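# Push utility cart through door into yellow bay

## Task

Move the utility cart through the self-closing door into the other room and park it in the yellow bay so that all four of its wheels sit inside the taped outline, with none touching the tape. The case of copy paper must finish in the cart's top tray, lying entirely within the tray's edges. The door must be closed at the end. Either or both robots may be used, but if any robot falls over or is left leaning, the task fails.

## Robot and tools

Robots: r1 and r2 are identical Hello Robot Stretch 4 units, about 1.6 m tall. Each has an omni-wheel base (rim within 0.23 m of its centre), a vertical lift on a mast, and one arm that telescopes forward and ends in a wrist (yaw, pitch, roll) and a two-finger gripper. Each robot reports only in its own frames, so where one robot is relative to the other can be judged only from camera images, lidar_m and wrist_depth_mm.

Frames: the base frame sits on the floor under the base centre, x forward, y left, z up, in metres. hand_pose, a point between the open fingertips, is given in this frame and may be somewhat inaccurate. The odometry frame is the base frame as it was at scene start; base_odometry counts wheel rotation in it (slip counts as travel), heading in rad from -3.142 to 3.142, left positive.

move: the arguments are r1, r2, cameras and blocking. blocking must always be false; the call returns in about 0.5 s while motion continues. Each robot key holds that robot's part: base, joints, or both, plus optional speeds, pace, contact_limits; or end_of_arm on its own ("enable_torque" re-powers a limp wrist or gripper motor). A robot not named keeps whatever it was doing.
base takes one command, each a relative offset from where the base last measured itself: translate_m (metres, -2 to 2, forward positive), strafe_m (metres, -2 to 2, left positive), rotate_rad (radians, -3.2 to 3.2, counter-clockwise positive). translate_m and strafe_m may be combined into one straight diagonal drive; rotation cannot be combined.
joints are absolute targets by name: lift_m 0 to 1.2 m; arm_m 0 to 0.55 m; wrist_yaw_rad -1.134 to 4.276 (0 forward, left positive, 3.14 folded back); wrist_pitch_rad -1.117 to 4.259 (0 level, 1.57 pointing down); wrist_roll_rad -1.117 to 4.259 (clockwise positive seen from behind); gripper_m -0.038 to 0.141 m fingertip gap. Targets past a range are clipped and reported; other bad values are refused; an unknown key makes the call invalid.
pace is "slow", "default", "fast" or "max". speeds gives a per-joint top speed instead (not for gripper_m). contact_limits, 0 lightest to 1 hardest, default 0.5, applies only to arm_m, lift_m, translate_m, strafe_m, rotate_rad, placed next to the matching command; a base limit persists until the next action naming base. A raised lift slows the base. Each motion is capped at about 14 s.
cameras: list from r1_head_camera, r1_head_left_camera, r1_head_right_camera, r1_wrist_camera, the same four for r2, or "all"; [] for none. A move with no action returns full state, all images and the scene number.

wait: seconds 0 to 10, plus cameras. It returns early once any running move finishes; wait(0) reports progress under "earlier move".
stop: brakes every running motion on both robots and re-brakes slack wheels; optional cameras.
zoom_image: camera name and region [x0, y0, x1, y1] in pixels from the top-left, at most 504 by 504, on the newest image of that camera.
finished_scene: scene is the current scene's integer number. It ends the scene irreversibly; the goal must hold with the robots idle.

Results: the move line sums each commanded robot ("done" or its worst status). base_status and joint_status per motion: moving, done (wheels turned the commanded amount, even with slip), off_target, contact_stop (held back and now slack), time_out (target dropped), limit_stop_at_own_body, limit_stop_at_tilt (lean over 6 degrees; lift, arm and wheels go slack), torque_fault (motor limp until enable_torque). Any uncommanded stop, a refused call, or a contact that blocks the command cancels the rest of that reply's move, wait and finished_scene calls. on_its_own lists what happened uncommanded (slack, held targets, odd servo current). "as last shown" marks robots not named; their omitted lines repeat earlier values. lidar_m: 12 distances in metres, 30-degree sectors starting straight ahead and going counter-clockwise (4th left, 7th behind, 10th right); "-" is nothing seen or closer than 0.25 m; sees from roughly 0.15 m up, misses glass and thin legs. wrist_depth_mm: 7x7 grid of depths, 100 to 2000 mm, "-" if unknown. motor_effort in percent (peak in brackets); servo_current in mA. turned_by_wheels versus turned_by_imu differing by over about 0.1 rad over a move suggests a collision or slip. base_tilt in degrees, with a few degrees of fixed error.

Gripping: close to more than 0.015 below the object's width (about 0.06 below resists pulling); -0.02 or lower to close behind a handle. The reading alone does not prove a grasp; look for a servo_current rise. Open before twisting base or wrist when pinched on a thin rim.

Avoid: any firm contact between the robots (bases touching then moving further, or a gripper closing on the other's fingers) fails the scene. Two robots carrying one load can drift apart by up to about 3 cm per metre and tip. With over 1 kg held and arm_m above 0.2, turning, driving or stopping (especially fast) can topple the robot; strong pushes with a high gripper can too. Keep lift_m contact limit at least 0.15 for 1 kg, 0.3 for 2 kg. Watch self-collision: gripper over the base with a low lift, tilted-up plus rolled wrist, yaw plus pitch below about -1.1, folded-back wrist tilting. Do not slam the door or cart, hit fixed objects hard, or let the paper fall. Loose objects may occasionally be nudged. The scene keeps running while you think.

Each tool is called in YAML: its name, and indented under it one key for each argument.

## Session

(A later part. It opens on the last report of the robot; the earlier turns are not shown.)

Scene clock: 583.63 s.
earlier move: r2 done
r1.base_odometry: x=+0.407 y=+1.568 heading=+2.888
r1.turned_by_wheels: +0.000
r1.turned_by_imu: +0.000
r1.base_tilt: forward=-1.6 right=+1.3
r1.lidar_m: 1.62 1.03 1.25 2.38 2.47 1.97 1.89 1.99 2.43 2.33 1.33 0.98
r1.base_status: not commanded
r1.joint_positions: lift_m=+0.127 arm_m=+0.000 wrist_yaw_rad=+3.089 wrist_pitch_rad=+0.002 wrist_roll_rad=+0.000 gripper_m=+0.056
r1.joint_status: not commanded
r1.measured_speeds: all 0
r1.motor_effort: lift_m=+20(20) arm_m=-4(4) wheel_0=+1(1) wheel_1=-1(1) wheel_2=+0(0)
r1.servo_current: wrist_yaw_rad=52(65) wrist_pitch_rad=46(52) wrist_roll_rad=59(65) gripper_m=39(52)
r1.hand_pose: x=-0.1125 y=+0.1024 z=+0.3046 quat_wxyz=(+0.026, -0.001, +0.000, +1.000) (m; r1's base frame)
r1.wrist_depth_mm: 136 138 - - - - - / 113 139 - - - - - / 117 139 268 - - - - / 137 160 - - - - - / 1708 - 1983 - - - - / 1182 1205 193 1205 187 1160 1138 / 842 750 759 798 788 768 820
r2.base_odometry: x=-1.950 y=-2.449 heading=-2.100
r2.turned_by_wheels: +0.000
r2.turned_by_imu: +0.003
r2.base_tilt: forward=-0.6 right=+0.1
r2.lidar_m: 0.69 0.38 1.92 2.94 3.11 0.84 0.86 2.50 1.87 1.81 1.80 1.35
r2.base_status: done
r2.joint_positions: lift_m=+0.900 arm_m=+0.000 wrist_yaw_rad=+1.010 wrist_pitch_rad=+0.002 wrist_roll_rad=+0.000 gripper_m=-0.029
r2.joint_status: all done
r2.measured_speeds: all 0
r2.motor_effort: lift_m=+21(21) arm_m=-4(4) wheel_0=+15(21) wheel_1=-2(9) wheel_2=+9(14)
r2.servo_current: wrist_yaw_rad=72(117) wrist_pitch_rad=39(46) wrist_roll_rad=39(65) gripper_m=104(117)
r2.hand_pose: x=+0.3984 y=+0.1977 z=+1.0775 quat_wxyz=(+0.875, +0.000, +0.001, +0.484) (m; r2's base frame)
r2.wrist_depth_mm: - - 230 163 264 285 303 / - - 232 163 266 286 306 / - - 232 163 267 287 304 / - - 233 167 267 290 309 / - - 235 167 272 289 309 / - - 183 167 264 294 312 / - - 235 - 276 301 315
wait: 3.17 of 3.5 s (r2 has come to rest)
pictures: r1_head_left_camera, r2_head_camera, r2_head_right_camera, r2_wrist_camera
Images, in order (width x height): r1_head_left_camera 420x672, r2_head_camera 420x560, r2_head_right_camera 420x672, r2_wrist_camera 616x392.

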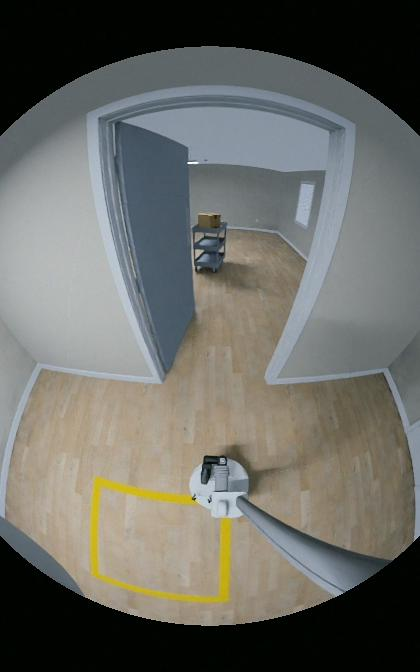

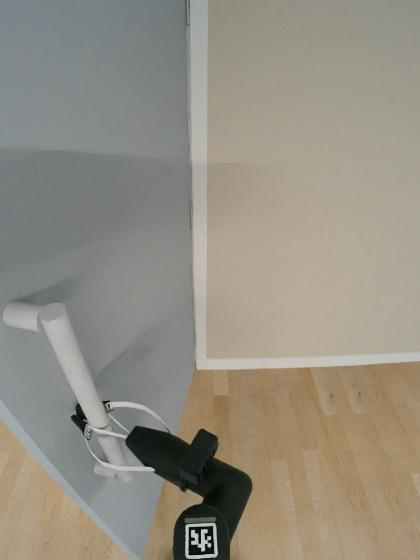

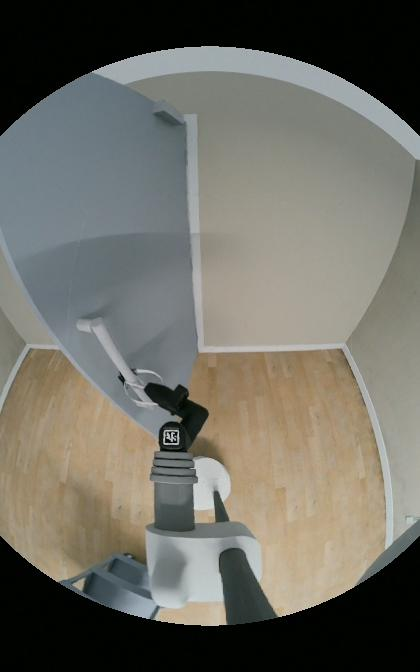

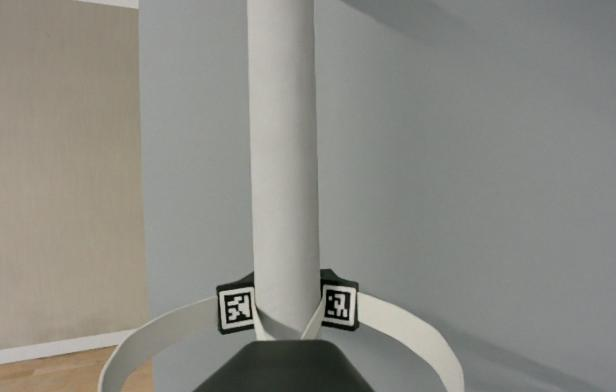

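move:
  blocking: false
  r2: {"base":{"translate_m":0.02,"strafe_m":-0.248},"joints":{"wrist_yaw_rad":1.2},"speeds":{"wrist_yaw_rad":0.08},"pace":"slow"}

wait:
  seconds: 3.5
  cameras: ["r2_wrist_camera"]

move:
  blocking: false
  r2: {"base":{"translate_m":0.012,"strafe_m":-0.139},"pace":"slow"}

wait:
  seconds: 2.5
  cameras: ["r2_wrist_camera", "r2_head_camera", "r2_head_left_camera", "r1_head_left_camera", "r1_head_camera"]

Scene clock: 591.80 s.
move: r2 moving
r1: as last shown
r1.lidar_m: 1.66 1.02 1.23 2.38 2.47 2.00 1.89 1.98 2.43 2.33 1.30 0.99
r1.servo_current: wrist_yaw_rad=46(59) wrist_pitch_rad=46(46) wrist_roll_rad=46(65) gripper_m=39(46)
r1.wrist_depth_mm: 136 138 - - - - - / 113 139 - - - - - / 117 139 267 - - - - / 137 160 - - - - - / 1618 - 1921 - - - - / 1182 1182 193 1205 187 1160 1098 / 842 741 759 809 778 768 809
r2.base_odometry: x=-1.962 y=-2.442 heading=-2.100
r2.turned_by_wheels: +0.001
r2.turned_by_imu: +0.001
r2.base_tilt: forward=-0.7 right=+0.1
r2.lidar_m: 0.69 0.37 1.91 2.96 3.10 0.85 0.93 2.48 1.84 1.78 1.78 1.32
r2.base_status: translate_m moving; strafe_m moving
r2.joint_positions: lift_m=+0.900 arm_m=+0.000 wrist_yaw_rad=+1.041 wrist_pitch_rad=+0.002 wrist_roll_rad=+0.000 gripper_m=-0.029
r2.joint_status: wrist_yaw_rad moving
r2.measured_speeds: translate_m=+0.005 strafe_m=-0.053 rotate_rad=+0.000 lift_m=+0.000 arm_m=+0.000 wrist_yaw_rad=+0.078 wrist_pitch_rad=+0.000 wrist_roll_rad=+0.000
r2.motor_effort: lift_m=+21(21) arm_m=-4(4) wheel_0=+12(20) wheel_1=-7(7) wheel_2=-1(7)
r2.servo_current: wrist_yaw_rad=26(91) wrist_pitch_rad=39(46) wrist_roll_rad=46(59) gripper_m=104(117)
r2.hand_pose: x=+0.3920 y=+0.2048 z=+1.0775 quat_wxyz=(+0.867, +0.000, +0.001, +0.498) (m; r2's base frame)
r2.wrist_depth_mm: - - 231 165 263 281 298 / - - 232 165 265 282 298 / - - 234 166 265 283 300 / - - 233 166 266 285 303 / - - 236 167 267 287 306 / - - 187 167 180 287 307 / - - 236 - 273 291 310
pictures: none

Scene clock: 594.97 s.
earlier move: r2 done
r1.base_odometry: x=+0.407 y=+1.568 heading=+2.888
r1.turned_by_wheels: +0.000
r1.turned_by_imu: +0.000
r1.base_tilt: forward=-1.5 right=+1.3
r1.lidar_m: 3.03 1.03 1.23 2.38 2.43 1.99 1.90 1.96 2.43 2.33 1.32 1.01
r1.base_status: not commanded
r1.joint_positions: lift_m=+0.127 arm_m=+0.000 wrist_yaw_rad=+3.089 wrist_pitch_rad=+0.002 wrist_roll_rad=+0.000 gripper_m=+0.056
r1.joint_status: not commanded
r1.measured_speeds: all 0
r1.motor_effort: lift_m=+20(20) arm_m=-4(4) wheel_0=+1(1) wheel_1=-1(1) wheel_2=+0(0)
r1.servo_current: wrist_yaw_rad=52(65) wrist_pitch_rad=46(52) wrist_roll_rad=46(72) gripper_m=46(52)
r1.hand_pose: x=-0.1125 y=+0.1024 z=+0.3046 quat_wxyz=(+0.026, -0.001, +0.000, +1.000) (m; r1's base frame)
r1.wrist_depth_mm: 136 138 - - - - - / 113 139 - - - - - / 117 139 270 - - - - / 137 160 - - - - - / 1661 - 1921 - - - - / 1205 1205 194 1205 187 1138 1118 / 842 750 750 798 798 768 809
r2.base_odometry: x=-2.174 y=-2.341 heading=-2.100
r2.turned_by_wheels: +0.000
r2.turned_by_imu: +0.003
r2.base_tilt: forward=-0.6 right=+0.0
r2.lidar_m: 1.03 0.38 0.38 3.19 1.08 0.98 - 2.15 1.59 1.55 1.64 1.31
r2.base_status: done
r2.joint_positions: lift_m=+0.900 arm_m=+0.000 wrist_yaw_rad=+1.205 wrist_pitch_rad=+0.002 wrist_roll_rad=+0.000 gripper_m=-0.029
r2.joint_status: all done
r2.measured_speeds: all 0
r2.motor_effort: lift_m=+21(21) arm_m=-4(4) wheel_0=+11(20) wheel_1=-4(8) wheel_2=-3(7)
r2.servo_current: wrist_yaw_rad=46(104) wrist_pitch_rad=39(52) wrist_roll_rad=52(59) gripper_m=117(117)
r2.hand_pose: x=+0.3558 y=+0.2380 z=+1.0775 quat_wxyz=(+0.824, +0.000, +0.001, +0.567) (m; r2's base frame)
r2.wrist_depth_mm: - - 230 163 267 293 317 / - - 229 164 268 294 315 / - - 230 165 268 294 319 / - - 233 166 271 296 322 / - - 234 167 274 297 320 / - - 186 167 180 301 324 / - - 231 - 279 304 327
wait: 3.17 of 3.5 s (r2 has come to rest)
pictures: r2_wrist_camera
Images, in order (width x height): r2_wrist_camera 616x392.

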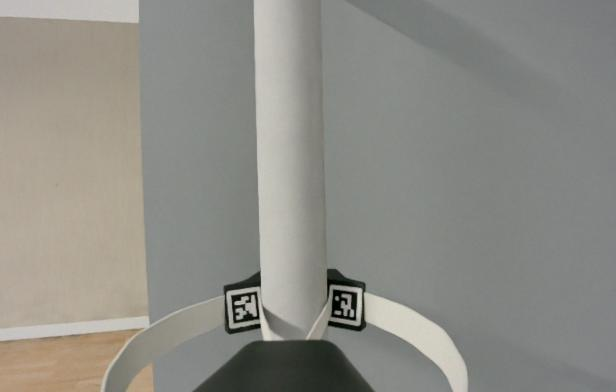

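Scene clock: 595.47 s.
move: r2 moving
r1: as last shown
r1.base_tilt: forward=-1.6 right=+1.3
r1.lidar_m: 3.06 1.05 1.25 2.38 2.47 2.00 1.88 1.96 2.42 2.32 1.33 1.03
r1.motor_effort: lift_m=+20(20) arm_m=-4(4) wheel_0=+1(1) wheel_1=+0(1) wheel_2=+0(0)
r1.servo_current: wrist_yaw_rad=65(72) wrist_pitch_rad=46(46) wrist_roll_rad=39(59) gripper_m=39(46)
r1.wrist_depth_mm: 136 138 - - - - - / 113 139 - - - - - / 117 140 268 - - - - / 137 161 - - - - - / 1708 - 1921 - - - - / 1182 1205 193 1229 187 1160 1118 / 842 750 750 798 788 788 820
r2.base_odometry: x=-2.186 y=-2.335 heading=-2.099
r2.turned_by_wheels: +0.001
r2.turned_by_imu: +0.001
r2.base_tilt: forward=-0.7 right=+0.1
r2.lidar_m: 1.05 0.36 0.37 3.20 1.07 0.97 - 2.16 1.61 1.54 1.62 1.31
r2.base_status: translate_m moving; strafe_m moving
r2.joint_positions: lift_m=+0.900 arm_m=+0.000 wrist_yaw_rad=+1.205 wrist_pitch_rad=+0.002 wrist_roll_rad=+0.000 gripper_m=-0.029
r2.joint_status: not commanded
r2.measured_speeds: translate_m=+0.005 strafe_m=-0.053 rotate_rad=+0.001 lift_m=+0.000 arm_m=+0.000 wrist_yaw_rad=+0.002 wrist_pitch_rad=+0.000 wrist_roll_rad=+0.000
r2.motor_effort: lift_m=+21(21) arm_m=-4(4) wheel_0=+13(18) wheel_1=-5(8) wheel_2=-2(4)
r2.servo_current: wrist_yaw_rad=59(59) wrist_pitch_rad=39(46) wrist_roll_rad=39(59) gripper_m=111(111)
r2.hand_pose: x=+0.3556 y=+0.2381 z=+1.0775 quat_wxyz=(+0.824, +0.000, +0.001, +0.567) (m; r2's base frame)
r2.wrist_depth_mm: - - 228 164 268 294 320 / - - 229 164 268 294 320 / - - 230 165 272 297 322 / - - 233 166 271 297 320 / - - 234 166 273 298 327 / - - 186 167 180 304 327 / - - 231 - 279 306 329
pictures: none

Scene clock: 597.53 s.
earlier move: r2 done
r1.base_odometry: x=+0.407 y=+1.568 heading=+2.888
r1.turned_by_wheels: +0.000
r1.turned_by_imu: +0.000
r1.base_tilt: forward=-1.6 right=+1.3
r1.lidar_m: 3.06 1.03 1.24 2.36 2.45 2.00 1.87 1.98 2.42 2.32 1.32 1.00
r1.base_status: not commanded
r1.joint_positions: lift_m=+0.127 arm_m=+0.000 wrist_yaw_rad=+3.089 wrist_pitch_rad=+0.002 wrist_roll_rad=+0.000 gripper_m=+0.056
r1.joint_status: not commanded
r1.measured_speeds: all 0
r1.motor_effort: lift_m=+20(20) arm_m=-4(4) wheel_0=+1(1) wheel_1=-1(1) wheel_2=+0(0)
r1.servo_current: wrist_yaw_rad=39(72) wrist_pitch_rad=39(46) wrist_roll_rad=39(65) gripper_m=46(46)
r1.hand_pose: x=-0.1125 y=+0.1024 z=+0.3046 quat_wxyz=(+0.026, -0.001, +0.000, +1.000) (m; r1's base frame)
r1.wrist_depth_mm: 136 138 - - - - - / 113 139 - - - - - / 117 139 268 - - - - / 137 160 - - - - - / 1708 - 1983 - - - - / 1205 1182 193 1160 187 1160 1138 / 854 750 759 798 809 788 809
r2.base_odometry: x=-2.300 y=-2.281 heading=-2.100
r2.turned_by_wheels: +0.000
r2.turned_by_imu: +0.001
r2.base_tilt: forward=-0.7 right=+0.0
r2.lidar_m: 1.22 0.34 0.37 3.30 1.16 1.05 - 1.92 1.48 1.43 1.50 1.29
r2.base_status: done
r2.joint_positions: lift_m=+0.900 arm_m=+0.000 wrist_yaw_rad=+1.206 wrist_pitch_rad=+0.002 wrist_roll_rad=+0.000 gripper_m=-0.029
r2.joint_status: not commanded
r2.measured_speeds: all 0
r2.motor_effort: lift_m=+21(21) arm_m=-4(4) wheel_0=+9(21) wheel_1=-6(8) wheel_2=+1(4)
r2.servo_current: wrist_yaw_rad=39(65) wrist_pitch_rad=39(46) wrist_roll_rad=52(59) gripper_m=111(117)
r2.hand_pose: x=+0.3555 y=+0.2382 z=+1.0775 quat_wxyz=(+0.824, +0.000, +0.001, +0.567) (m; r2's base frame)
r2.wrist_depth_mm: - 212 227 161 285 330 384 / - 213 226 163 287 330 377 / - 214 225 164 286 332 384 / - 214 228 166 287 332 387 / - - 229 167 290 336 392 / - - 185 167 180 343 384 / - - 225 - 303 319 389
wait: 2.07 of 2.5 s (r2 has come to rest)
pictures: r1_head_camera, r1_head_left_camera, r2_head_camera, r2_head_left_camera, r2_wrist_camera
Images, in order (width x height): r1_head_camera 420x560, r1_head_left_camera 420x672, r2_head_camera 420x560, r2_head_left_camera 420x672, r2_wrist_camera 616x392.

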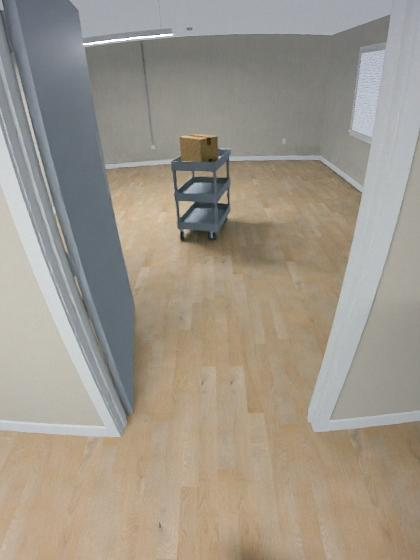

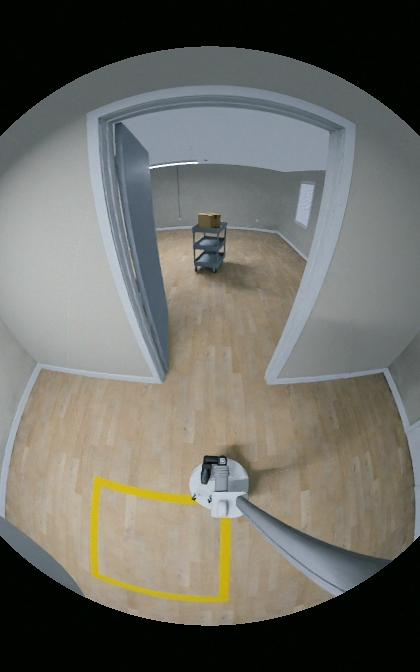

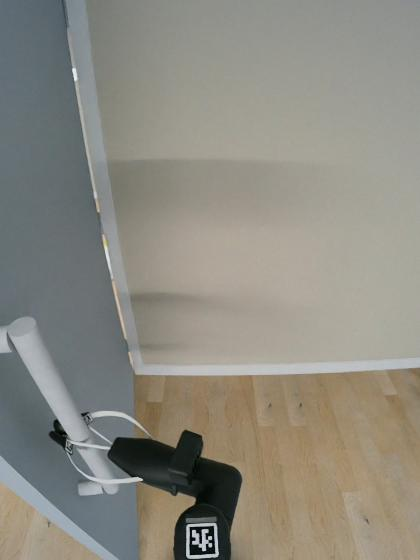

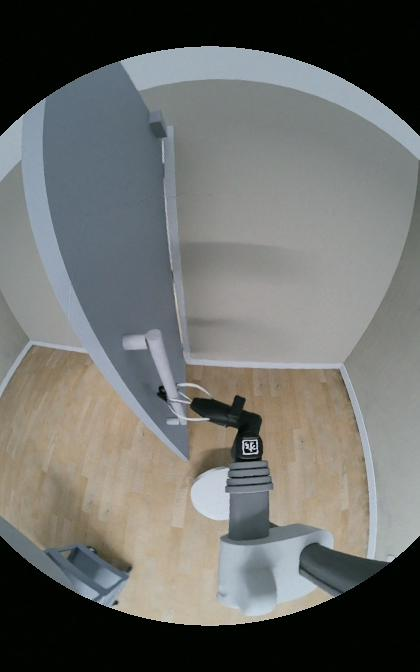

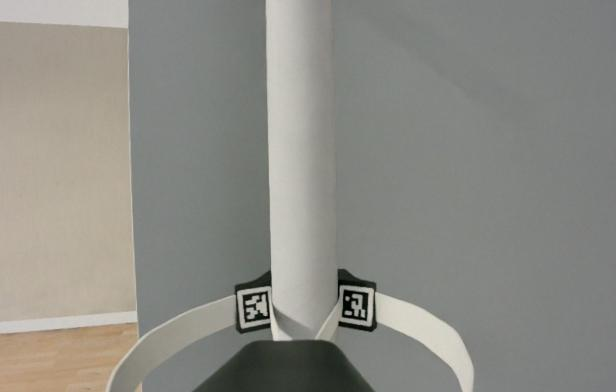

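move:
  blocking: false
  r1: {"base":{"translate_m":1.7,"strafe_m":-0.1},"pace":"fast"}

wait:
  seconds: 5.5
  cameras: ["r1_head_camera", "r1_head_left_camera", "r2_wrist_camera"]

Scene clock: 615.83 s.
move: r1 moving
r1.base_odometry: x=+0.359 y=+1.584 heading=+2.888
r1.turned_by_wheels: +0.000
r1.turned_by_imu: +0.000
r1.base_tilt: forward=-1.6 right=+1.2
r1.lidar_m: 2.99 1.00 1.17 2.36 2.46 2.03 1.94 2.04 2.42 2.30 1.23 0.95
r1.base_status: translate_m moving; strafe_m moving
r1.joint_positions: lift_m=+0.127 arm_m=+0.000 wrist_yaw_rad=+3.089 wrist_pitch_rad=+0.002 wrist_roll_rad=+0.000 gripper_m=+0.056
r1.joint_status: not commanded
r1.measured_speeds: translate_m=+0.195 strafe_m=-0.013 rotate_rad=-0.001 lift_m=+0.000 arm_m=+0.000 wrist_yaw_rad=+0.000 wrist_pitch_rad=+0.000 wrist_roll_rad=+0.000
r1.motor_effort: lift_m=+20(20) arm_m=-4(4) wheel_0=+9(10) wheel_1=+7(7) wheel_2=-12(12)
r1.servo_current: wrist_yaw_rad=52(52) wrist_pitch_rad=39(52) wrist_roll_rad=52(59) gripper_m=39(46)
r1.hand_pose: x=-0.1125 y=+0.1024 z=+0.3046 quat_wxyz=(+0.026, -0.001, +0.000, +1.000) (m; r1's base frame)
r1.wrist_depth_mm: - 137 - - - - - / - 138 - - - - - / 111 138 211 - - - - / 128 141 - - - - - / 1661 1983 - - - - - / 1229 1182 194 1182 188 1160 1138 / 854 750 750 798 788 778 809
r2: as last shown
r2.turned_by_imu: +0.000
r2.base_tilt: forward=-0.6 right=+0.1
r2.lidar_m: 1.22 0.34 0.36 3.31 1.14 1.06 - 1.97 1.45 1.42 1.51 1.27
r2.motor_effort: lift_m=+21(21) arm_m=-4(4) wheel_0=+8(9) wheel_1=-6(6) wheel_2=+1(1)
r2.servo_current: wrist_yaw_rad=52(59) wrist_pitch_rad=39(46) wrist_roll_rad=39(59) gripper_m=104(117)
r2.wrist_depth_mm: - 212 228 162 283 330 384 / - 211 225 163 286 330 375 / - 213 227 164 286 332 389 / - 214 228 165 287 334 389 / - - 228 167 290 334 389 / - - 185 167 180 343 387 / - - 225 - 304 319 387
pictures: none

Scene clock: 620.87 s.
earlier move: r1 done
r1.base_odometry: x=-1.214 y=+2.091 heading=+2.888
r1.turned_by_wheels: +0.000
r1.turned_by_imu: +0.000
r1.base_tilt: forward=-1.6 right=+1.3
r1.lidar_m: 1.35 1.48 0.81 0.70 0.71 0.90 3.64 0.72 0.90 2.19 2.28 3.03
r1.base_status: done
r1.joint_positions: lift_m=+0.127 arm_m=+0.000 wrist_yaw_rad=+3.089 wrist_pitch_rad=+0.002 wrist_roll_rad=+0.000 gripper_m=+0.056
r1.joint_status: not commanded
r1.measured_speeds: all 0
r1.motor_effort: lift_m=+20(20) arm_m=-4(4) wheel_0=+1(10) wheel_1=+1(9) wheel_2=+1(13)
r1.servo_current: wrist_yaw_rad=46(72) wrist_pitch_rad=46(52) wrist_roll_rad=59(65) gripper_m=33(46)
r1.hand_pose: x=-0.1125 y=+0.1024 z=+0.3046 quat_wxyz=(+0.026, -0.001, +0.000, +1.000) (m; r1's base frame)
r1.wrist_depth_mm: 136 139 - - - - - / 113 139 - - - - - / 118 139 274 - - - - / 137 162 - - - - - / 759 - - - - - - / 820 1182 193 1182 187 1160 - / 768 741 768 809 778 778 723
r2.base_odometry: x=-2.300 y=-2.281 heading=-2.100
r2.turned_by_wheels: +0.000
r2.turned_by_imu: +0.001
r2.base_tilt: forward=-0.7 right=+0.0
r2.lidar_m: 1.24 0.35 0.36 3.34 1.12 1.06 - 1.95 1.46 1.42 1.48 1.29
r2.base_status: not commanded
r2.joint_positions: lift_m=+0.900 arm_m=+0.000 wrist_yaw_rad=+1.206 wrist_pitch_rad=+0.002 wrist_roll_rad=+0.000 gripper_m=-0.029
r2.joint_status: not commanded
r2.measured_speeds: all 0
r2.motor_effort: lift_m=+21(21) arm_m=-4(4) wheel_0=+8(9) wheel_1=-6(6) wheel_2=+1(1)
r2.servo_current: wrist_yaw_rad=52(72) wrist_pitch_rad=39(46) wrist_roll_rad=52(65) gripper_m=104(117)
r2.hand_pose: x=+0.3555 y=+0.2382 z=+1.0775 quat_wxyz=(+0.824, +0.000, +0.001, +0.567) (m; r2's base frame)
r2.wrist_depth_mm: - 212 228 161 283 330 387 / - 212 225 163 285 330 377 / - 213 227 165 287 332 387 / - 213 228 166 289 332 387 / - - 228 167 289 336 389 / - - 186 167 180 343 387 / - - 225 - 303 319 387
wait: 5.03 of 5.5 s (r1 has come to rest)
pictures: r1_head_camera, r1_head_left_camera, r2_wrist_camera
Images, in order (width x height): r1_head_camera 420x560, r1_head_left_camera 420x672, r2_wrist_camera 616x392.

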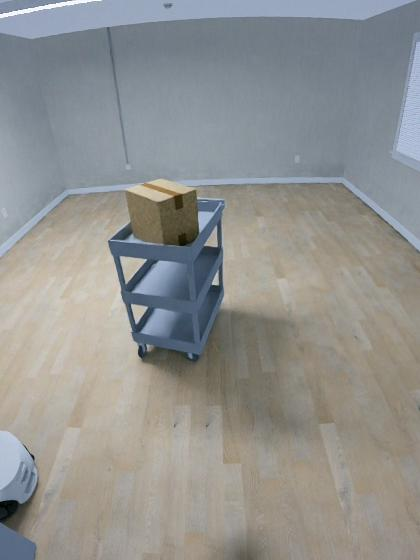

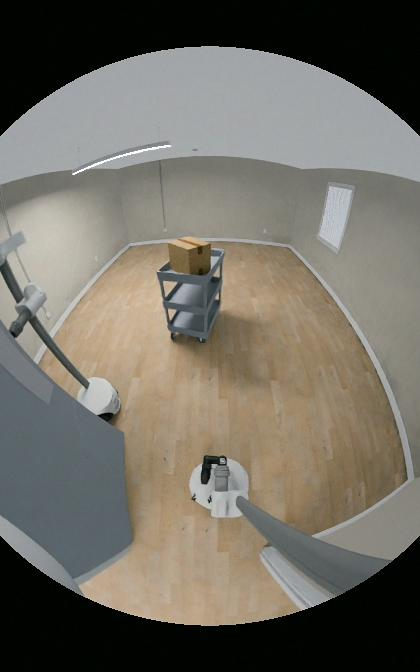

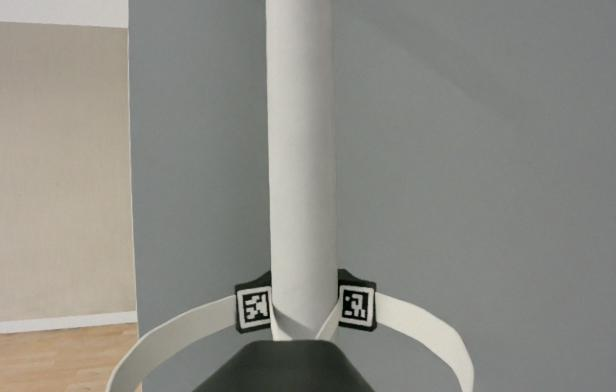

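zoom_image:
  camera: "r1_head_camera"
  region: [90, 160, 250, 380]

Scaled by 2.291 from the camera's 420x560 image, which has a finer 600x800 frame.

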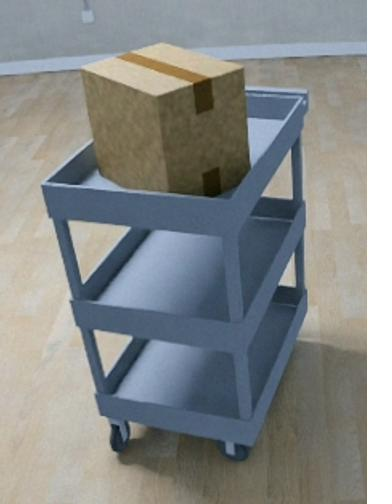

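move:
  blocking: false
  r1: {"base":{"translate_m":0.7,"strafe_m":-0.62},"pace":"fast"}

wait:
  seconds: 4.5
  cameras: ["r1_head_camera"]

move:
  blocking: false
  r1: {"base":{"translate_m":2.0},"pace":"fast"}

wait:
  seconds: 6.5

move:
  blocking: false
  r1: {"base":{"rotate_rad":3.1416}}

wait:
  seconds: 4
  cameras: ["r1_head_camera","r1_head_left_camera","r2_wrist_camera"]

Scene clock: 631.93 s.
move: r1 moving
r1.base_odometry: x=-1.244 y=+2.135 heading=+2.888
r1.turned_by_wheels: +0.000
r1.turned_by_imu: +0.000
r1.base_tilt: forward=-1.6 right=+1.3
r1.lidar_m: 1.32 1.42 0.88 0.74 0.77 0.93 3.70 0.74 0.96 2.15 2.22 3.00
r1.base_status: translate_m moving; strafe_m moving
r1.joint_positions: lift_m=+0.127 arm_m=+0.000 wrist_yaw_rad=+3.089 wrist_pitch_rad=+0.002 wrist_roll_rad=+0.000 gripper_m=+0.056
r1.joint_status: not commanded
r1.measured_speeds: translate_m=+0.153 strafe_m=-0.137 rotate_rad=+0.002 lift_m=+0.000 arm_m=+0.000 wrist_yaw_rad=+0.000 wrist_pitch_rad=+0.000 wrist_roll_rad=+0.000
r1.motor_effort: lift_m=+20(20) arm_m=-4(4) wheel_0=+11(14) wheel_1=-6(8) wheel_2=-9(10)
r1.servo_current: wrist_yaw_rad=52(59) wrist_pitch_rad=39(52) wrist_roll_rad=39(65) gripper_m=46(46)
r1.hand_pose: x=-0.1125 y=+0.1024 z=+0.3046 quat_wxyz=(+0.026, -0.001, +0.000, +1.000) (m; r1's base frame)
r1.wrist_depth_mm: 136 138 - - - - - / 113 139 - - - - - / 118 140 272 - - - - / 137 162 - - - - - / 788 - - - - - - / 798 1229 192 1182 187 1182 - / 759 741 750 809 788 798 768
r2: as last shown
r2.turned_by_imu: +0.000
r2.base_tilt: forward=-0.6 right=+0.0
r2.lidar_m: 1.24 0.35 0.33 3.33 1.16 1.07 - 1.97 1.48 1.41 1.52 1.27
r2.motor_effort: lift_m=+21(21) arm_m=-4(4) wheel_0=+9(9) wheel_1=-5(6) wheel_2=+0(1)
r2.servo_current: wrist_yaw_rad=46(65) wrist_pitch_rad=39(39) wrist_roll_rad=65(65) gripper_m=111(111)
r2.wrist_depth_mm: - 211 228 161 285 330 384 / - 213 225 163 286 330 379 / - 213 226 165 286 330 387 / - 215 228 165 289 336 387 / - - 228 167 289 334 392 / - - 186 167 180 345 384 / - - 226 - 304 319 389
pictures: none

Scene clock: 635.00 s.
earlier move: r1 done
r1.base_odometry: x=-1.736 y=+2.867 heading=+2.888
r1.turned_by_wheels: +0.000
r1.turned_by_imu: -0.002
r1.base_tilt: forward=-1.6 right=+1.3
r1.lidar_m: 4.45 1.05 0.99 1.47 1.47 1.76 1.31 1.35 1.63 1.55 1.61 2.15
r1.base_status: done
r1.joint_positions: lift_m=+0.127 arm_m=+0.000 wrist_yaw_rad=+3.089 wrist_pitch_rad=+0.002 wrist_roll_rad=+0.000 gripper_m=+0.056
r1.joint_status: not commanded
r1.measured_speeds: all 0
r1.motor_effort: lift_m=+20(20) arm_m=-4(4) wheel_0=+0(14) wheel_1=-3(8) wheel_2=+1(11)
r1.servo_current: wrist_yaw_rad=59(72) wrist_pitch_rad=39(52) wrist_roll_rad=59(72) gripper_m=46(46)
r1.hand_pose: x=-0.1125 y=+0.1024 z=+0.3046 quat_wxyz=(+0.026, -0.001, +0.000, +1.000) (m; r1's base frame)
r1.wrist_depth_mm: 136 139 - - - - - / 113 139 - - - - - / 117 140 229 - - - - / 137 162 - - - - - / - - - - - - 1618 / 1205 1182 191 1205 188 1160 1118 / 831 750 750 798 778 778 831
r2.base_odometry: x=-2.300 y=-2.281 heading=-2.100
r2.turned_by_wheels: +0.000
r2.turned_by_imu: +0.000
r2.base_tilt: forward=-0.7 right=+0.0
r2.lidar_m: 1.22 0.35 0.34 1.55 1.16 1.06 - 1.95 1.46 1.41 1.50 1.30
r2.base_status: not commanded
r2.joint_positions: lift_m=+0.900 arm_m=+0.000 wrist_yaw_rad=+1.206 wrist_pitch_rad=+0.002 wrist_roll_rad=+0.000 gripper_m=-0.029
r2.joint_status: not commanded
r2.measured_speeds: all 0
r2.motor_effort: lift_m=+21(21) arm_m=-4(4) wheel_0=+8(9) wheel_1=-6(6) wheel_2=+1(1)
r2.servo_current: wrist_yaw_rad=39(65) wrist_pitch_rad=33(46) wrist_roll_rad=46(65) gripper_m=111(117)
r2.hand_pose: x=+0.3555 y=+0.2382 z=+1.0775 quat_wxyz=(+0.824, +0.000, +0.001, +0.567) (m; r2's base frame)
r2.wrist_depth_mm: - 211 227 162 285 330 384 / - 210 224 164 286 329 377 / - 213 226 165 286 330 387 / - 215 229 165 287 334 387 / - - 228 167 290 336 394 / - - 186 167 180 345 387 / - 215 225 - 306 317 389
wait: 3.07 of 4.5 s (r1 has come to rest)
pictures: r1_head_camera
Images, in order (width x height): r1_head_camera 420x560.

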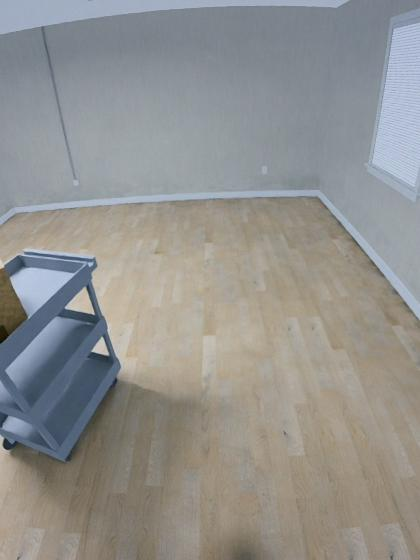

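Scene clock: 635.50 s.
move: r1 moving
r1.base_odometry: x=-1.785 y=+2.880 heading=+2.888
r1.turned_by_wheels: +0.000
r1.turned_by_imu: +0.000
r1.base_tilt: forward=-1.6 right=+1.3
r1.lidar_m: 4.42 1.06 0.97 1.52 1.48 1.78 1.36 1.41 1.62 1.53 1.61 2.14
r1.base_status: translate_m moving
r1.joint_positions: lift_m=+0.127 arm_m=+0.000 wrist_yaw_rad=+3.089 wrist_pitch_rad=+0.002 wrist_roll_rad=+0.000 gripper_m=+0.056
r1.joint_status: not commanded
r1.measured_speeds: translate_m=+0.196 strafe_m=+0.001 rotate_rad=+0.000 lift_m=+0.000 arm_m=+0.000 wrist_yaw_rad=+0.000 wrist_pitch_rad=+0.000 wrist_roll_rad=+0.000
r1.motor_effort: lift_m=+20(20) arm_m=-4(4) wheel_0=+7(9) wheel_1=+7(9) wheel_2=-10(12)
r1.servo_current: wrist_yaw_rad=39(65) wrist_pitch_rad=39(46) wrist_roll_rad=46(65) gripper_m=39(46)
r1.hand_pose: x=-0.1125 y=+0.1024 z=+0.3046 quat_wxyz=(+0.026, -0.001, +0.000, +1.000) (m; r1's base frame)
r1.wrist_depth_mm: - 137 - - - - - / - 137 - 1576 - - - / 110 138 205 1499 - - - / 124 139 237 - - - - / - - - - - - 1661 / 1182 1182 192 1182 188 1160 1138 / 854 750 759 798 798 778 820
r2: as last shown
r2.base_tilt: forward=-0.7 right=+0.1
r2.lidar_m: 1.24 0.35 0.35 1.54 1.14 1.08 - 1.97 1.47 1.42 1.51 1.27
r2.servo_current: wrist_yaw_rad=52(65) wrist_pitch_rad=39(46) wrist_roll_rad=46(52) gripper_m=104(117)
r2.wrist_depth_mm: - 211 228 161 286 330 382 / - 209 226 163 285 330 375 / - 213 227 164 287 330 387 / - 215 227 165 287 332 389 / - 1661 228 167 289 334 392 / - 1618 185 167 180 345 387 / - 215 226 - 304 317 387
pictures: none

Scene clock: 641.30 s.
earlier move: r1 done
r1.base_odometry: x=-3.672 y=+3.368 heading=+2.888
r1.turned_by_wheels: +0.000
r1.turned_by_imu: +0.001
r1.base_tilt: forward=-1.6 right=+1.2
r1.lidar_m: 2.48 2.57 3.38 3.22 0.94 0.87 3.35 2.19 1.54 1.47 1.51 2.06
r1.base_status: done
r1.joint_positions: lift_m=+0.127 arm_m=+0.000 wrist_yaw_rad=+3.089 wrist_pitch_rad=+0.002 wrist_roll_rad=+0.000 gripper_m=+0.056
r1.joint_status: not commanded
r1.measured_speeds: all 0
r1.motor_effort: lift_m=+20(20) arm_m=-4(4) wheel_0=+0(11) wheel_1=+1(9) wheel_2=+0(13)
r1.servo_current: wrist_yaw_rad=46(72) wrist_pitch_rad=39(52) wrist_roll_rad=46(72) gripper_m=39(52)
r1.hand_pose: x=-0.1125 y=+0.1024 z=+0.3046 quat_wxyz=(+0.026, -0.001, +0.000, +1.000) (m; r1's base frame)
r1.wrist_depth_mm: 136 139 - - - - - / 113 139 - - - - - / 118 139 274 - - - - / 137 162 - - - - - / 1921 - - - - 1661 - / 1205 1205 194 1205 187 1182 1025 / 842 750 759 798 778 768 831
r2.base_odometry: x=-2.300 y=-2.281 heading=-2.100
r2.turned_by_wheels: +0.000
r2.turned_by_imu: +0.001
r2.base_tilt: forward=-0.7 right=+0.0
r2.lidar_m: 1.23 0.36 0.37 3.31 1.14 1.06 - 1.96 1.48 1.42 1.51 1.27
r2.base_status: not commanded
r2.joint_positions: lift_m=+0.900 arm_m=+0.000 wrist_yaw_rad=+1.206 wrist_pitch_rad=+0.002 wrist_roll_rad=+0.000 gripper_m=-0.029
r2.joint_status: not commanded
r2.measured_speeds: all 0
r2.motor_effort: lift_m=+21(21) arm_m=-4(4) wheel_0=+8(9) wheel_1=-5(6) wheel_2=+1(1)
r2.servo_current: wrist_yaw_rad=52(72) wrist_pitch_rad=46(46) wrist_roll_rad=46(59) gripper_m=117(117)
r2.hand_pose: x=+0.3555 y=+0.2382 z=+1.0775 quat_wxyz=(+0.824, +0.000, +0.001, +0.567) (m; r2's base frame)
r2.wrist_depth_mm: - 211 226 161 285 329 384 / - 213 226 163 287 330 375 / - 214 225 165 287 332 384 / - 215 227 165 287 334 387 / - - 228 167 290 336 392 / - - 185 167 180 347 384 / - - 225 - 304 319 389
wait: 5.80 of 6.5 s (r1 has come to rest)
pictures: none

Scene clock: 641.80 s.
move: r1 moving
r1.base_odometry: x=-3.672 y=+3.368 heading=+3.140
r1.turned_by_wheels: +0.252
r1.turned_by_imu: +0.253
r1.base_tilt: forward=-1.6 right=+1.3
r1.lidar_m: 2.48 2.80 3.21 1.14 0.88 2.80 3.31 1.81 1.50 1.50 1.70 2.48
r1.base_status: rotate_rad moving
r1.joint_positions: lift_m=+0.127 arm_m=+0.000 wrist_yaw_rad=+3.089 wrist_pitch_rad=+0.002 wrist_roll_rad=+0.000 gripper_m=+0.056
r1.joint_status: not commanded
r1.measured_speeds: translate_m=+0.001 strafe_m=+0.001 rotate_rad=+0.972 lift_m=+0.000 arm_m=+0.000 wrist_yaw_rad=+0.000 wrist_pitch_rad=+0.000 wrist_roll_rad=+0.000
r1.motor_effort: lift_m=+20(20) arm_m=-4(4) wheel_0=-9(9) wheel_1=-9(9) wheel_2=-8(8)
r1.servo_current: wrist_yaw_rad=59(59) wrist_pitch_rad=39(46) wrist_roll_rad=52(52) gripper_m=46(46)
r1.hand_pose: x=-0.1125 y=+0.1024 z=+0.3046 quat_wxyz=(+0.026, -0.001, +0.000, +1.000) (m; r1's base frame)
r1.wrist_depth_mm: 136 138 - - - - - / 114 139 - - - - - / 118 140 272 - - - - / 137 161 - - - - - / 1708 - - - - - - / 1182 1205 193 1182 187 1160 1138 / 842 759 759 809 798 778 809
r2: as last shown
r2.turned_by_imu: +0.000
r2.lidar_m: 1.23 0.36 0.32 3.33 1.15 1.06 - 1.99 1.45 1.41 1.48 1.26
r2.motor_effort: lift_m=+21(21) arm_m=-4(4) wheel_0=+8(9) wheel_1=-6(6) wheel_2=+0(1)
r2.servo_current: wrist_yaw_rad=39(59) wrist_pitch_rad=39(46) wrist_roll_rad=46(59) gripper_m=111(117)
r2.wrist_depth_mm: - 211 229 161 283 330 384 / - 212 224 163 285 329 375 / - 213 226 165 286 332 387 / - 213 227 166 287 334 389 / - - 228 167 290 336 392 / - - 186 167 180 345 387 / - - 226 - 304 319 389
pictures: none

Scene clock: 644.17 s.
earlier move: r1 done
r1.base_odometry: x=-3.672 y=+3.368 heading=-0.254
r1.turned_by_wheels: +2.889
r1.turned_by_imu: +2.905
r1.base_tilt: forward=-1.6 right=+1.3
r1.lidar_m: 3.29 2.22 1.56 1.46 1.50 2.04 2.48 2.59 3.40 3.26 0.93 0.90
r1.base_status: done
r1.joint_positions: lift_m=+0.127 arm_m=+0.000 wrist_yaw_rad=+3.089 wrist_pitch_rad=+0.002 wrist_roll_rad=+0.000 gripper_m=+0.056
r1.joint_status: not commanded
r1.measured_speeds: all 0
r1.motor_effort: lift_m=+20(20) arm_m=-4(5) wheel_0=-3(11) wheel_1=-2(9) wheel_2=+0(9)
r1.servo_current: wrist_yaw_rad=46(65) wrist_pitch_rad=39(52) wrist_roll_rad=39(65) gripper_m=46(52)
r1.hand_pose: x=-0.1125 y=+0.1024 z=+0.3046 quat_wxyz=(+0.026, -0.001, +0.000, +1.000) (m; r1's base frame)
r1.wrist_depth_mm: 137 138 - - - - - / 113 139 - - - - - / 117 140 272 - - - - / 137 162 - - - - - / 1983 - - - - - - / 1205 1205 193 1160 187 1138 1138 / 842 750 750 798 778 778 831
r2.base_odometry: x=-2.300 y=-2.281 heading=-2.100
r2.turned_by_wheels: +0.000
r2.turned_by_imu: +0.000
r2.base_tilt: forward=-0.7 right=+0.1
r2.lidar_m: 1.23 0.36 0.36 3.32 1.14 1.05 - 1.95 1.46 1.42 1.52 1.28
r2.base_status: not commanded
r2.joint_positions: lift_m=+0.900 arm_m=+0.000 wrist_yaw_rad=+1.206 wrist_pitch_rad=+0.002 wrist_roll_rad=+0.000 gripper_m=-0.029
r2.joint_status: not commanded
r2.measured_speeds: all 0
r2.motor_effort: lift_m=+21(21) arm_m=-4(4) wheel_0=+8(9) wheel_1=-6(6) wheel_2=+1(1)
r2.servo_current: wrist_yaw_rad=52(72) wrist_pitch_rad=39(46) wrist_roll_rad=46(59) gripper_m=104(117)
r2.hand_pose: x=+0.3555 y=+0.2382 z=+1.0775 quat_wxyz=(+0.824, +0.000, +0.001, +0.567) (m; r2's base frame)
r2.wrist_depth_mm: - 213 227 161 285 330 387 / - 213 226 163 286 330 375 / - 213 226 165 286 330 387 / - 213 228 165 287 334 387 / - - 229 167 287 334 392 / - - 186 167 180 345 384 / - - 225 - 304 319 387
wait: 2.37 of 4 s (r1 has come to rest)
pictures: r1_head_camera, r1_head_left_camera, r2_wrist_camera
Images, in order (width x height): r1_head_camera 420x560, r1_head_left_camera 420x672, r2_wrist_camera 616x392.

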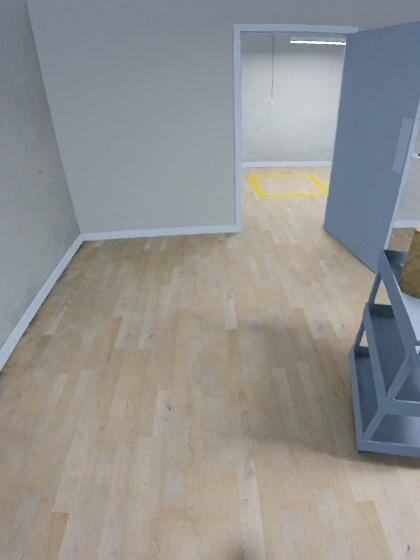

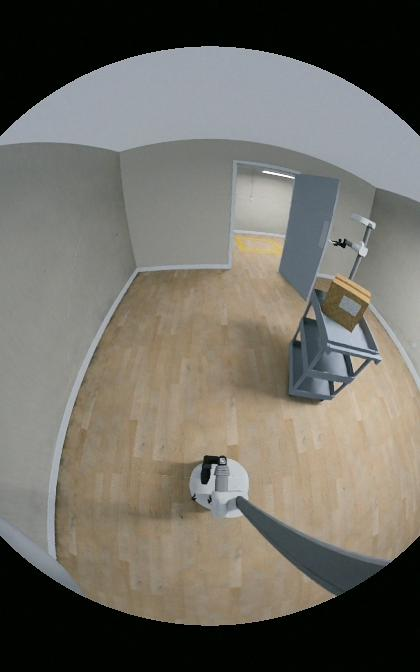

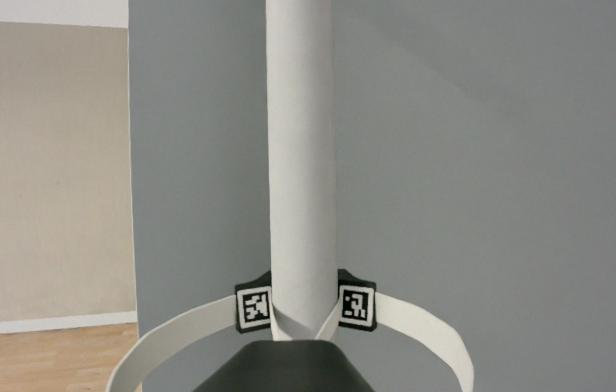

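move:
  blocking: false
  r1: {"base":{"strafe_m":-0.70,"translate_m":-0.1},"joints":{"lift_m":0.7}}

wait:
  seconds: 4.5

move:
  blocking: false
  r1: {"base":{"rotate_rad":-0.17},"joints":{"wrist_yaw_rad":0,"gripper_m":0.1}}

wait:
  seconds: 3
  cameras: ["r1_head_camera","r1_wrist_camera","r1_head_left_camera"]

Scene clock: 662.00 s.
move: r1 moving
r1.base_odometry: x=-3.685 y=+3.337 heading=-0.254
r1.turned_by_wheels: +0.000
r1.turned_by_imu: +0.000
r1.base_tilt: forward=-1.6 right=+1.3
r1.lidar_m: 3.29 2.30 1.60 1.50 1.51 2.08 2.48 2.56 3.36 3.22 0.89 0.84
r1.base_status: translate_m moving; strafe_m moving
r1.joint_positions: lift_m=+0.164 arm_m=+0.000 wrist_yaw_rad=+3.089 wrist_pitch_rad=+0.002 wrist_roll_rad=+0.000 gripper_m=+0.056
r1.joint_status: lift_m moving
r1.measured_speeds: translate_m=-0.019 strafe_m=-0.131 rotate_rad=+0.001 lift_m=+0.146 arm_m=+0.000 wrist_yaw_rad=+0.000 wrist_pitch_rad=+0.000 wrist_roll_rad=+0.000
r1.motor_effort: lift_m=+26(28) arm_m=-4(4) wheel_0=+7(9) wheel_1=-10(10) wheel_2=+4(4)
r1.servo_current: wrist_yaw_rad=52(59) wrist_pitch_rad=46(46) wrist_roll_rad=72(72) gripper_m=39(46)
r1.hand_pose: x=-0.1125 y=+0.1024 z=+0.3421 quat_wxyz=(+0.026, -0.001, +0.000, +1.000) (m; r1's base frame)
r1.wrist_depth_mm: 136 138 - - - - - / 113 139 - - - - - / 118 140 272 - - - - / 137 162 - - - - - / - - - - - - - / 1281 1336 192 1308 187 1281 1255 / 917 809 820 878 854 854 904
r2: as last shown
r2.base_tilt: forward=-0.7 right=+0.0
r2.lidar_m: 1.23 0.35 0.35 3.33 1.13 1.08 - 1.98 1.50 1.41 1.50 1.28
r2.motor_effort: lift_m=+21(21) arm_m=-4(4) wheel_0=+8(9) wheel_1=-6(6) wheel_2=+0(1)
r2.servo_current: wrist_yaw_rad=52(59) wrist_pitch_rad=39(46) wrist_roll_rad=59(59) gripper_m=111(111)
r2.wrist_depth_mm: - 211 227 161 285 330 384 / - 212 225 163 286 329 375 / - 213 226 165 286 334 384 / - 214 228 165 287 334 389 / - - 229 167 290 336 389 / - - 185 167 179 343 387 / - - 224 - 303 319 387
pictures: none

Scene clock: 665.27 s.
earlier move: r1 done
r1.base_odometry: x=-3.945 y=+2.716 heading=-0.254
r1.turned_by_wheels: +0.000
r1.turned_by_imu: -0.004
r1.base_tilt: forward=-1.6 right=+1.3
r1.lidar_m: 0.70 3.28 2.29 2.16 2.23 2.50 2.35 2.44 2.71 2.56 2.61 0.70
r1.base_status: done
r1.joint_positions: lift_m=+0.699 arm_m=+0.000 wrist_yaw_rad=+3.089 wrist_pitch_rad=+0.002 wrist_roll_rad=+0.000 gripper_m=+0.056
r1.joint_status: all done
r1.measured_speeds: all 0
r1.motor_effort: lift_m=+25(28) arm_m=-4(5) wheel_0=+2(11) wheel_1=+1(11) wheel_2=+1(5)
r1.servo_current: wrist_yaw_rad=46(65) wrist_pitch_rad=46(52) wrist_roll_rad=59(78) gripper_m=33(52)
r1.hand_pose: x=-0.1125 y=+0.1024 z=+0.8771 quat_wxyz=(+0.026, -0.001, +0.000, +1.000) (m; r1's base frame)
r1.wrist_depth_mm: 136 138 - - - - - / 112 139 - - - - - / 116 140 270 - - - - / 137 159 - - - - - / - - - - - - - / - - 194 - 187 - - / - 1983 1921 154 - 1863 -
r2.base_odometry: x=-2.300 y=-2.281 heading=-2.100
r2.turned_by_wheels: +0.000
r2.turned_by_imu: +0.000
r2.base_tilt: forward=-0.7 right=+0.1
r2.lidar_m: 1.23 0.34 0.34 3.32 1.13 1.06 - 1.98 1.48 1.42 1.52 1.29
r2.base_status: not commanded
r2.joint_positions: lift_m=+0.900 arm_m=+0.000 wrist_yaw_rad=+1.206 wrist_pitch_rad=+0.002 wrist_roll_rad=+0.000 gripper_m=-0.029
r2.joint_status: not commanded
r2.measured_speeds: all 0
r2.motor_effort: lift_m=+21(21) arm_m=-4(4) wheel_0=+8(9) wheel_1=-6(6) wheel_2=+1(1)
r2.servo_current: wrist_yaw_rad=52(65) wrist_pitch_rad=33(52) wrist_roll_rad=46(65) gripper_m=111(111)
r2.hand_pose: x=+0.3555 y=+0.2382 z=+1.0775 quat_wxyz=(+0.824, +0.000, +0.001, +0.567) (m; r2's base frame)
r2.wrist_depth_mm: - 212 227 161 283 329 384 / - 213 226 163 286 330 375 / - 213 226 164 287 330 384 / - 214 228 165 287 334 389 / - - 229 167 293 336 389 / - - 185 167 180 345 387 / - - 226 - 304 317 389
wait: 3.27 of 4.5 s (r1 has come to rest)
pictures: none

Scene clock: 665.77 s.
move: r1 moving
r1.base_odometry: x=-3.945 y=+2.716 heading=-0.417
r1.turned_by_wheels: -0.163
r1.turned_by_imu: -0.164
r1.base_tilt: forward=-1.6 right=+1.3
r1.lidar_m: 0.71 0.77 2.48 2.13 2.14 2.61 2.36 2.38 2.83 2.54 2.54 0.75
r1.base_status: rotate_rad moving
r1.joint_positions: lift_m=+0.699 arm_m=+0.000 wrist_yaw_rad=+2.503 wrist_pitch_rad=+0.002 wrist_roll_rad=+0.000 gripper_m=+0.075
r1.joint_status: wrist_yaw_rad moving; gripper_m moving
r1.measured_speeds: translate_m=-0.001 strafe_m=+0.000 rotate_rad=-0.196 lift_m=+0.000 arm_m=+0.000 wrist_yaw_rad=-1.820 wrist_pitch_rad=+0.000 wrist_roll_rad=+0.000
r1.motor_effort: lift_m=+25(25) arm_m=-4(4) wheel_0=+2(7) wheel_1=+2(9) wheel_2=+0(7)
r1.servo_current: wrist_yaw_rad=72(124) wrist_pitch_rad=33(46) wrist_roll_rad=39(65) gripper_m=78(78)
r1.hand_pose: x=-0.0084 y=+0.2422 z=+0.8771 quat_wxyz=(+0.314, -0.001, +0.000, +0.949) (m; r1's base frame)
r1.wrist_depth_mm: - - - - - - 1808 / - - - - - - 1808 / - - - - - - 1863 / - - - - - - 1756 / - - - - - - - / - - 198 - 189 - - / - 1921 1921 143 - 1863 -
r2: as last shown
r2.lidar_m: 1.23 0.37 0.35 3.30 1.18 1.05 - 1.98 1.45 1.43 1.48 1.27
r2.servo_current: wrist_yaw_rad=52(59) wrist_pitch_rad=39(52) wrist_roll_rad=39(52) gripper_m=104(111)
r2.wrist_depth_mm: - 211 228 162 283 330 384 / - 213 226 163 286 330 373 / - 213 226 165 287 332 384 / - 213 228 166 289 334 389 / - - 229 167 290 334 392 / - - 186 167 180 347 387 / - - 226 - 303 319 392
pictures: none

Scene clock: 667.60 s.
earlier move: r1 done
r1.base_odometry: x=-3.945 y=+2.716 heading=-0.423
r1.turned_by_wheels: -0.006
r1.turned_by_imu: -0.007
r1.base_tilt: forward=-1.6 right=+1.3
r1.lidar_m: 0.71 0.77 2.47 2.15 2.14 2.59 2.36 2.36 2.82 2.54 2.52 0.75
r1.base_status: done
r1.joint_positions: lift_m=+0.699 arm_m=+0.000 wrist_yaw_rad=+0.003 wrist_pitch_rad=+0.002 wrist_roll_rad=+0.000 gripper_m=+0.100
r1.joint_status: all done
r1.measured_speeds: all 0
r1.motor_effort: lift_m=+25(25) arm_m=-4(4) wheel_0=+2(7) wheel_1=+1(9) wheel_2=+0(7)
r1.servo_current: wrist_yaw_rad=65(124) wrist_pitch_rad=52(52) wrist_roll_rad=59(72) gripper_m=46(78)
r1.hand_pose: x=+0.4596 y=-0.0866 z=+0.8771 quat_wxyz=(+1.000, +0.000, +0.001, +0.001) (m; r1's base frame)
r1.wrist_depth_mm: - - - - - - - / - - - - - - - / - - 904 878 - - - / - - 866 820 - - - / - - - - - - - / - 225 211 1138 194 - - / - 798 - 139 1983 1921 -
r2.base_odometry: x=-2.300 y=-2.281 heading=-2.100
r2.turned_by_wheels: +0.000
r2.turned_by_imu: +0.000
r2.base_tilt: forward=-0.7 right=+0.0
r2.lidar_m: 1.24 0.34 0.35 3.33 1.13 1.05 - 1.99 1.48 1.42 1.51 1.27
r2.base_status: not commanded
r2.joint_positions: lift_m=+0.900 arm_m=+0.000 wrist_yaw_rad=+1.206 wrist_pitch_rad=+0.002 wrist_roll_rad=+0.000 gripper_m=-0.029
r2.joint_status: not commanded
r2.measured_speeds: all 0
r2.motor_effort: lift_m=+21(21) arm_m=-4(4) wheel_0=+8(9) wheel_1=-6(6) wheel_2=+1(1)
r2.servo_current: wrist_yaw_rad=46(65) wrist_pitch_rad=46(52) wrist_roll_rad=52(59) gripper_m=104(117)
r2.hand_pose: x=+0.3555 y=+0.2382 z=+1.0775 quat_wxyz=(+0.824, +0.000, +0.001, +0.567) (m; r2's base frame)
r2.wrist_depth_mm: - 212 228 161 283 332 384 / - 212 225 163 286 330 375 / - 213 227 165 287 330 387 / - 214 228 165 290 334 387 / - - 229 167 290 334 389 / - - 186 167 180 345 387 / - - 225 - 304 317 387
wait: 1.83 of 3 s (r1 has come to rest)
pictures: r1_head_camera, r1_head_left_camera, r1_wrist_camera
Images, in order (width x height): r1_head_camera 420x560, r1_head_left_camera 420x672, r1_wrist_camera 616x392.

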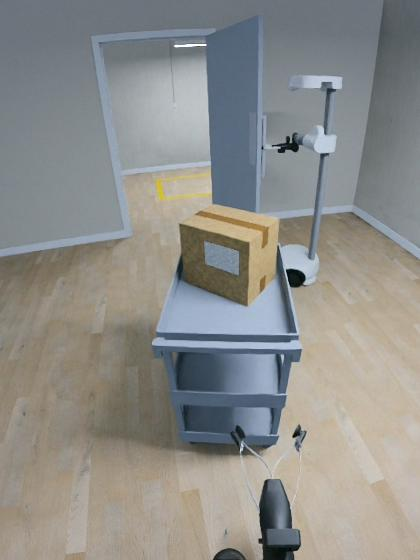

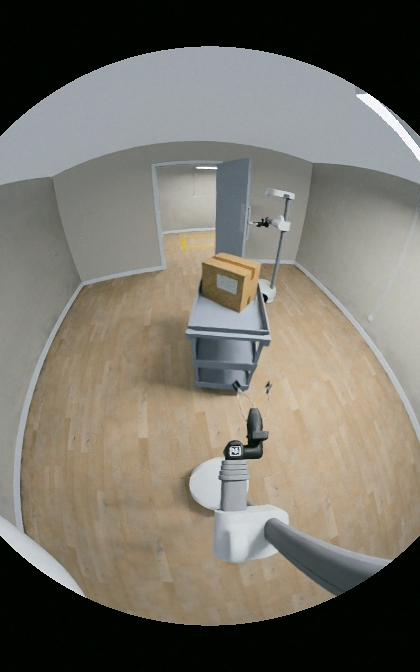

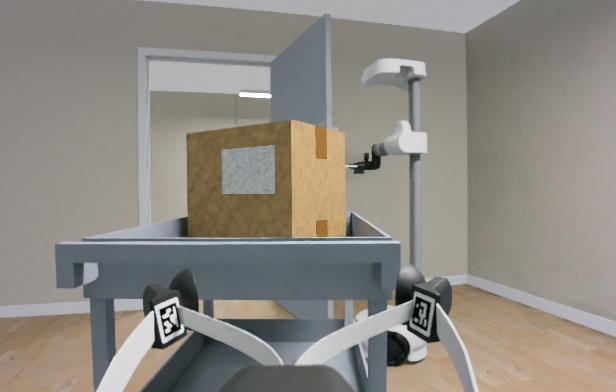

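move:
  blocking: false
  r1: {"base":{"strafe_m":0.097},"joints":{"lift_m":0.67,"wrist_roll_rad":1.5708}}

wait:
  seconds: 2.5
  cameras: ["r1_head_camera","r1_wrist_camera"]

Scene clock: 686.30 s.
move: r1 moving
r1.base_odometry: x=-3.930 y=+2.749 heading=-0.423
r1.turned_by_wheels: +0.000
r1.turned_by_imu: +0.000
r1.base_tilt: forward=-1.6 right=+1.3
r1.lidar_m: 0.71 3.43 2.41 2.13 2.13 2.57 2.37 2.37 2.84 2.58 2.59 0.72
r1.base_status: strafe_m moving
r1.joint_positions: lift_m=+0.673 arm_m=+0.000 wrist_yaw_rad=+0.003 wrist_pitch_rad=+0.002 wrist_roll_rad=+0.580 gripper_m=+0.100
r1.joint_status: lift_m moving; wrist_roll_rad moving
r1.measured_speeds: translate_m=+0.001 strafe_m=+0.139 rotate_rad=-0.003 lift_m=-0.044 arm_m=+0.000 wrist_yaw_rad=+0.000 wrist_pitch_rad=+0.000 wrist_roll_rad=+1.818
r1.motor_effort: lift_m=+13(24) arm_m=-4(4) wheel_0=-8(11) wheel_1=+7(9) wheel_2=+1(1)
r1.servo_current: wrist_yaw_rad=59(59) wrist_pitch_rad=46(52) wrist_roll_rad=85(98) gripper_m=46(46)
r1.hand_pose: x=+0.4596 y=-0.0866 z=+0.8506 quat_wxyz=(+0.958, +0.286, +0.001, +0.001) (m; r1's base frame)
r1.wrist_depth_mm: - - - - - - - / - - - - - - - / - - - 917 - - - / - - 854 809 - - - / - - 891 554 559 - 1921 / - - 195 - 191 1708 1464 / - - - 140 - 564 1255
r2: as last shown
r2.base_tilt: forward=-0.6 right=+0.1
r2.lidar_m: 1.24 0.35 0.36 3.33 1.15 1.06 - 1.94 1.48 1.41 1.50 1.27
r2.servo_current: wrist_yaw_rad=59(59) wrist_pitch_rad=39(46) wrist_roll_rad=59(59) gripper_m=111(111)
r2.wrist_depth_mm: - 212 227 161 286 330 384 / - 213 226 163 286 330 377 / - 213 226 164 286 332 384 / - 214 228 165 289 336 389 / - - 228 167 290 336 392 / - - 185 167 180 345 389 / - - 225 - 303 319 389
pictures: none

Scene clock: 687.33 s.
earlier move: r1 done
r1.base_odometry: x=-3.905 y=+2.804 heading=-0.423
r1.turned_by_wheels: +0.000
r1.turned_by_imu: +0.000
r1.base_tilt: forward=-1.6 right=+1.2
r1.lidar_m: 0.70 3.40 2.37 2.07 2.06 2.49 2.39 2.40 2.83 2.63 2.64 0.72
r1.base_status: done
r1.joint_positions: lift_m=+0.670 arm_m=+0.000 wrist_yaw_rad=+0.003 wrist_pitch_rad=+0.002 wrist_roll_rad=+1.569 gripper_m=+0.100
r1.joint_status: all done
r1.measured_speeds: all 0
r1.motor_effort: lift_m=+13(24) arm_m=-4(4) wheel_0=+0(11) wheel_1=+0(10) wheel_2=+0(1)
r1.servo_current: wrist_yaw_rad=39(65) wrist_pitch_rad=39(52) wrist_roll_rad=52(104) gripper_m=46(52)
r1.hand_pose: x=+0.4596 y=-0.0867 z=+0.8481 quat_wxyz=(+0.708, +0.706, +0.002, +0.000) (m; r1's base frame)
r1.wrist_depth_mm: - - - - - 1708 1182 / - - - 549 1983 559 559 / - - - 549 - - 559 / - - 798 554 - - 569 / - - 891 564 - - 569 / - - 215 569 193 - 574 / - - - 144 - 1661 1118
r2.base_odometry: x=-2.300 y=-2.281 heading=-2.100
r2.turned_by_wheels: +0.000
r2.turned_by_imu: +0.000
r2.base_tilt: forward=-0.7 right=+0.0
r2.lidar_m: 1.23 0.36 0.35 3.33 1.15 1.05 - 1.94 1.46 1.43 1.50 1.27
r2.base_status: not commanded
r2.joint_positions: lift_m=+0.900 arm_m=+0.000 wrist_yaw_rad=+1.206 wrist_pitch_rad=+0.002 wrist_roll_rad=+0.000 gripper_m=-0.029
r2.joint_status: not commanded
r2.measured_speeds: all 0
r2.motor_effort: lift_m=+21(21) arm_m=-4(4) wheel_0=+8(9) wheel_1=-6(6) wheel_2=+1(1)
r2.servo_current: wrist_yaw_rad=59(59) wrist_pitch_rad=39(46) wrist_roll_rad=52(65) gripper_m=111(117)
r2.hand_pose: x=+0.3555 y=+0.2382 z=+1.0775 quat_wxyz=(+0.824, +0.000, +0.001, +0.567) (m; r2's base frame)
r2.wrist_depth_mm: - 212 228 161 285 329 384 / - 212 225 164 285 329 377 / - 213 227 165 287 330 387 / - 213 227 166 290 336 389 / - - 229 167 289 332 389 / - - 185 167 180 345 387 / - - 225 - 304 319 389
wait: 1.03 of 2.5 s (r1 has come to rest)
pictures: r1_head_camera, r1_wrist_camera
Images, in order (width x height): r1_head_camera 420x560, r1_wrist_camera 616x392.

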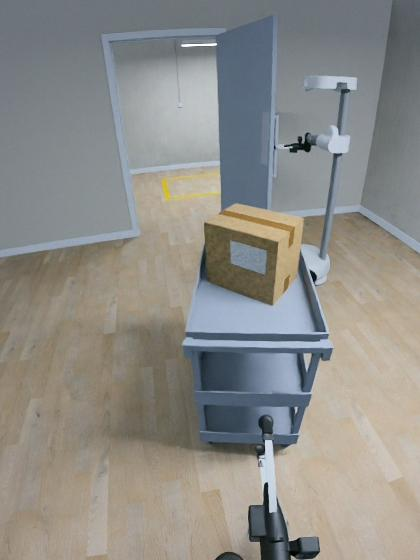

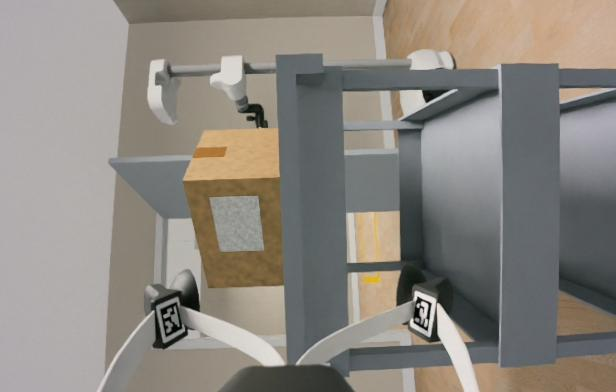

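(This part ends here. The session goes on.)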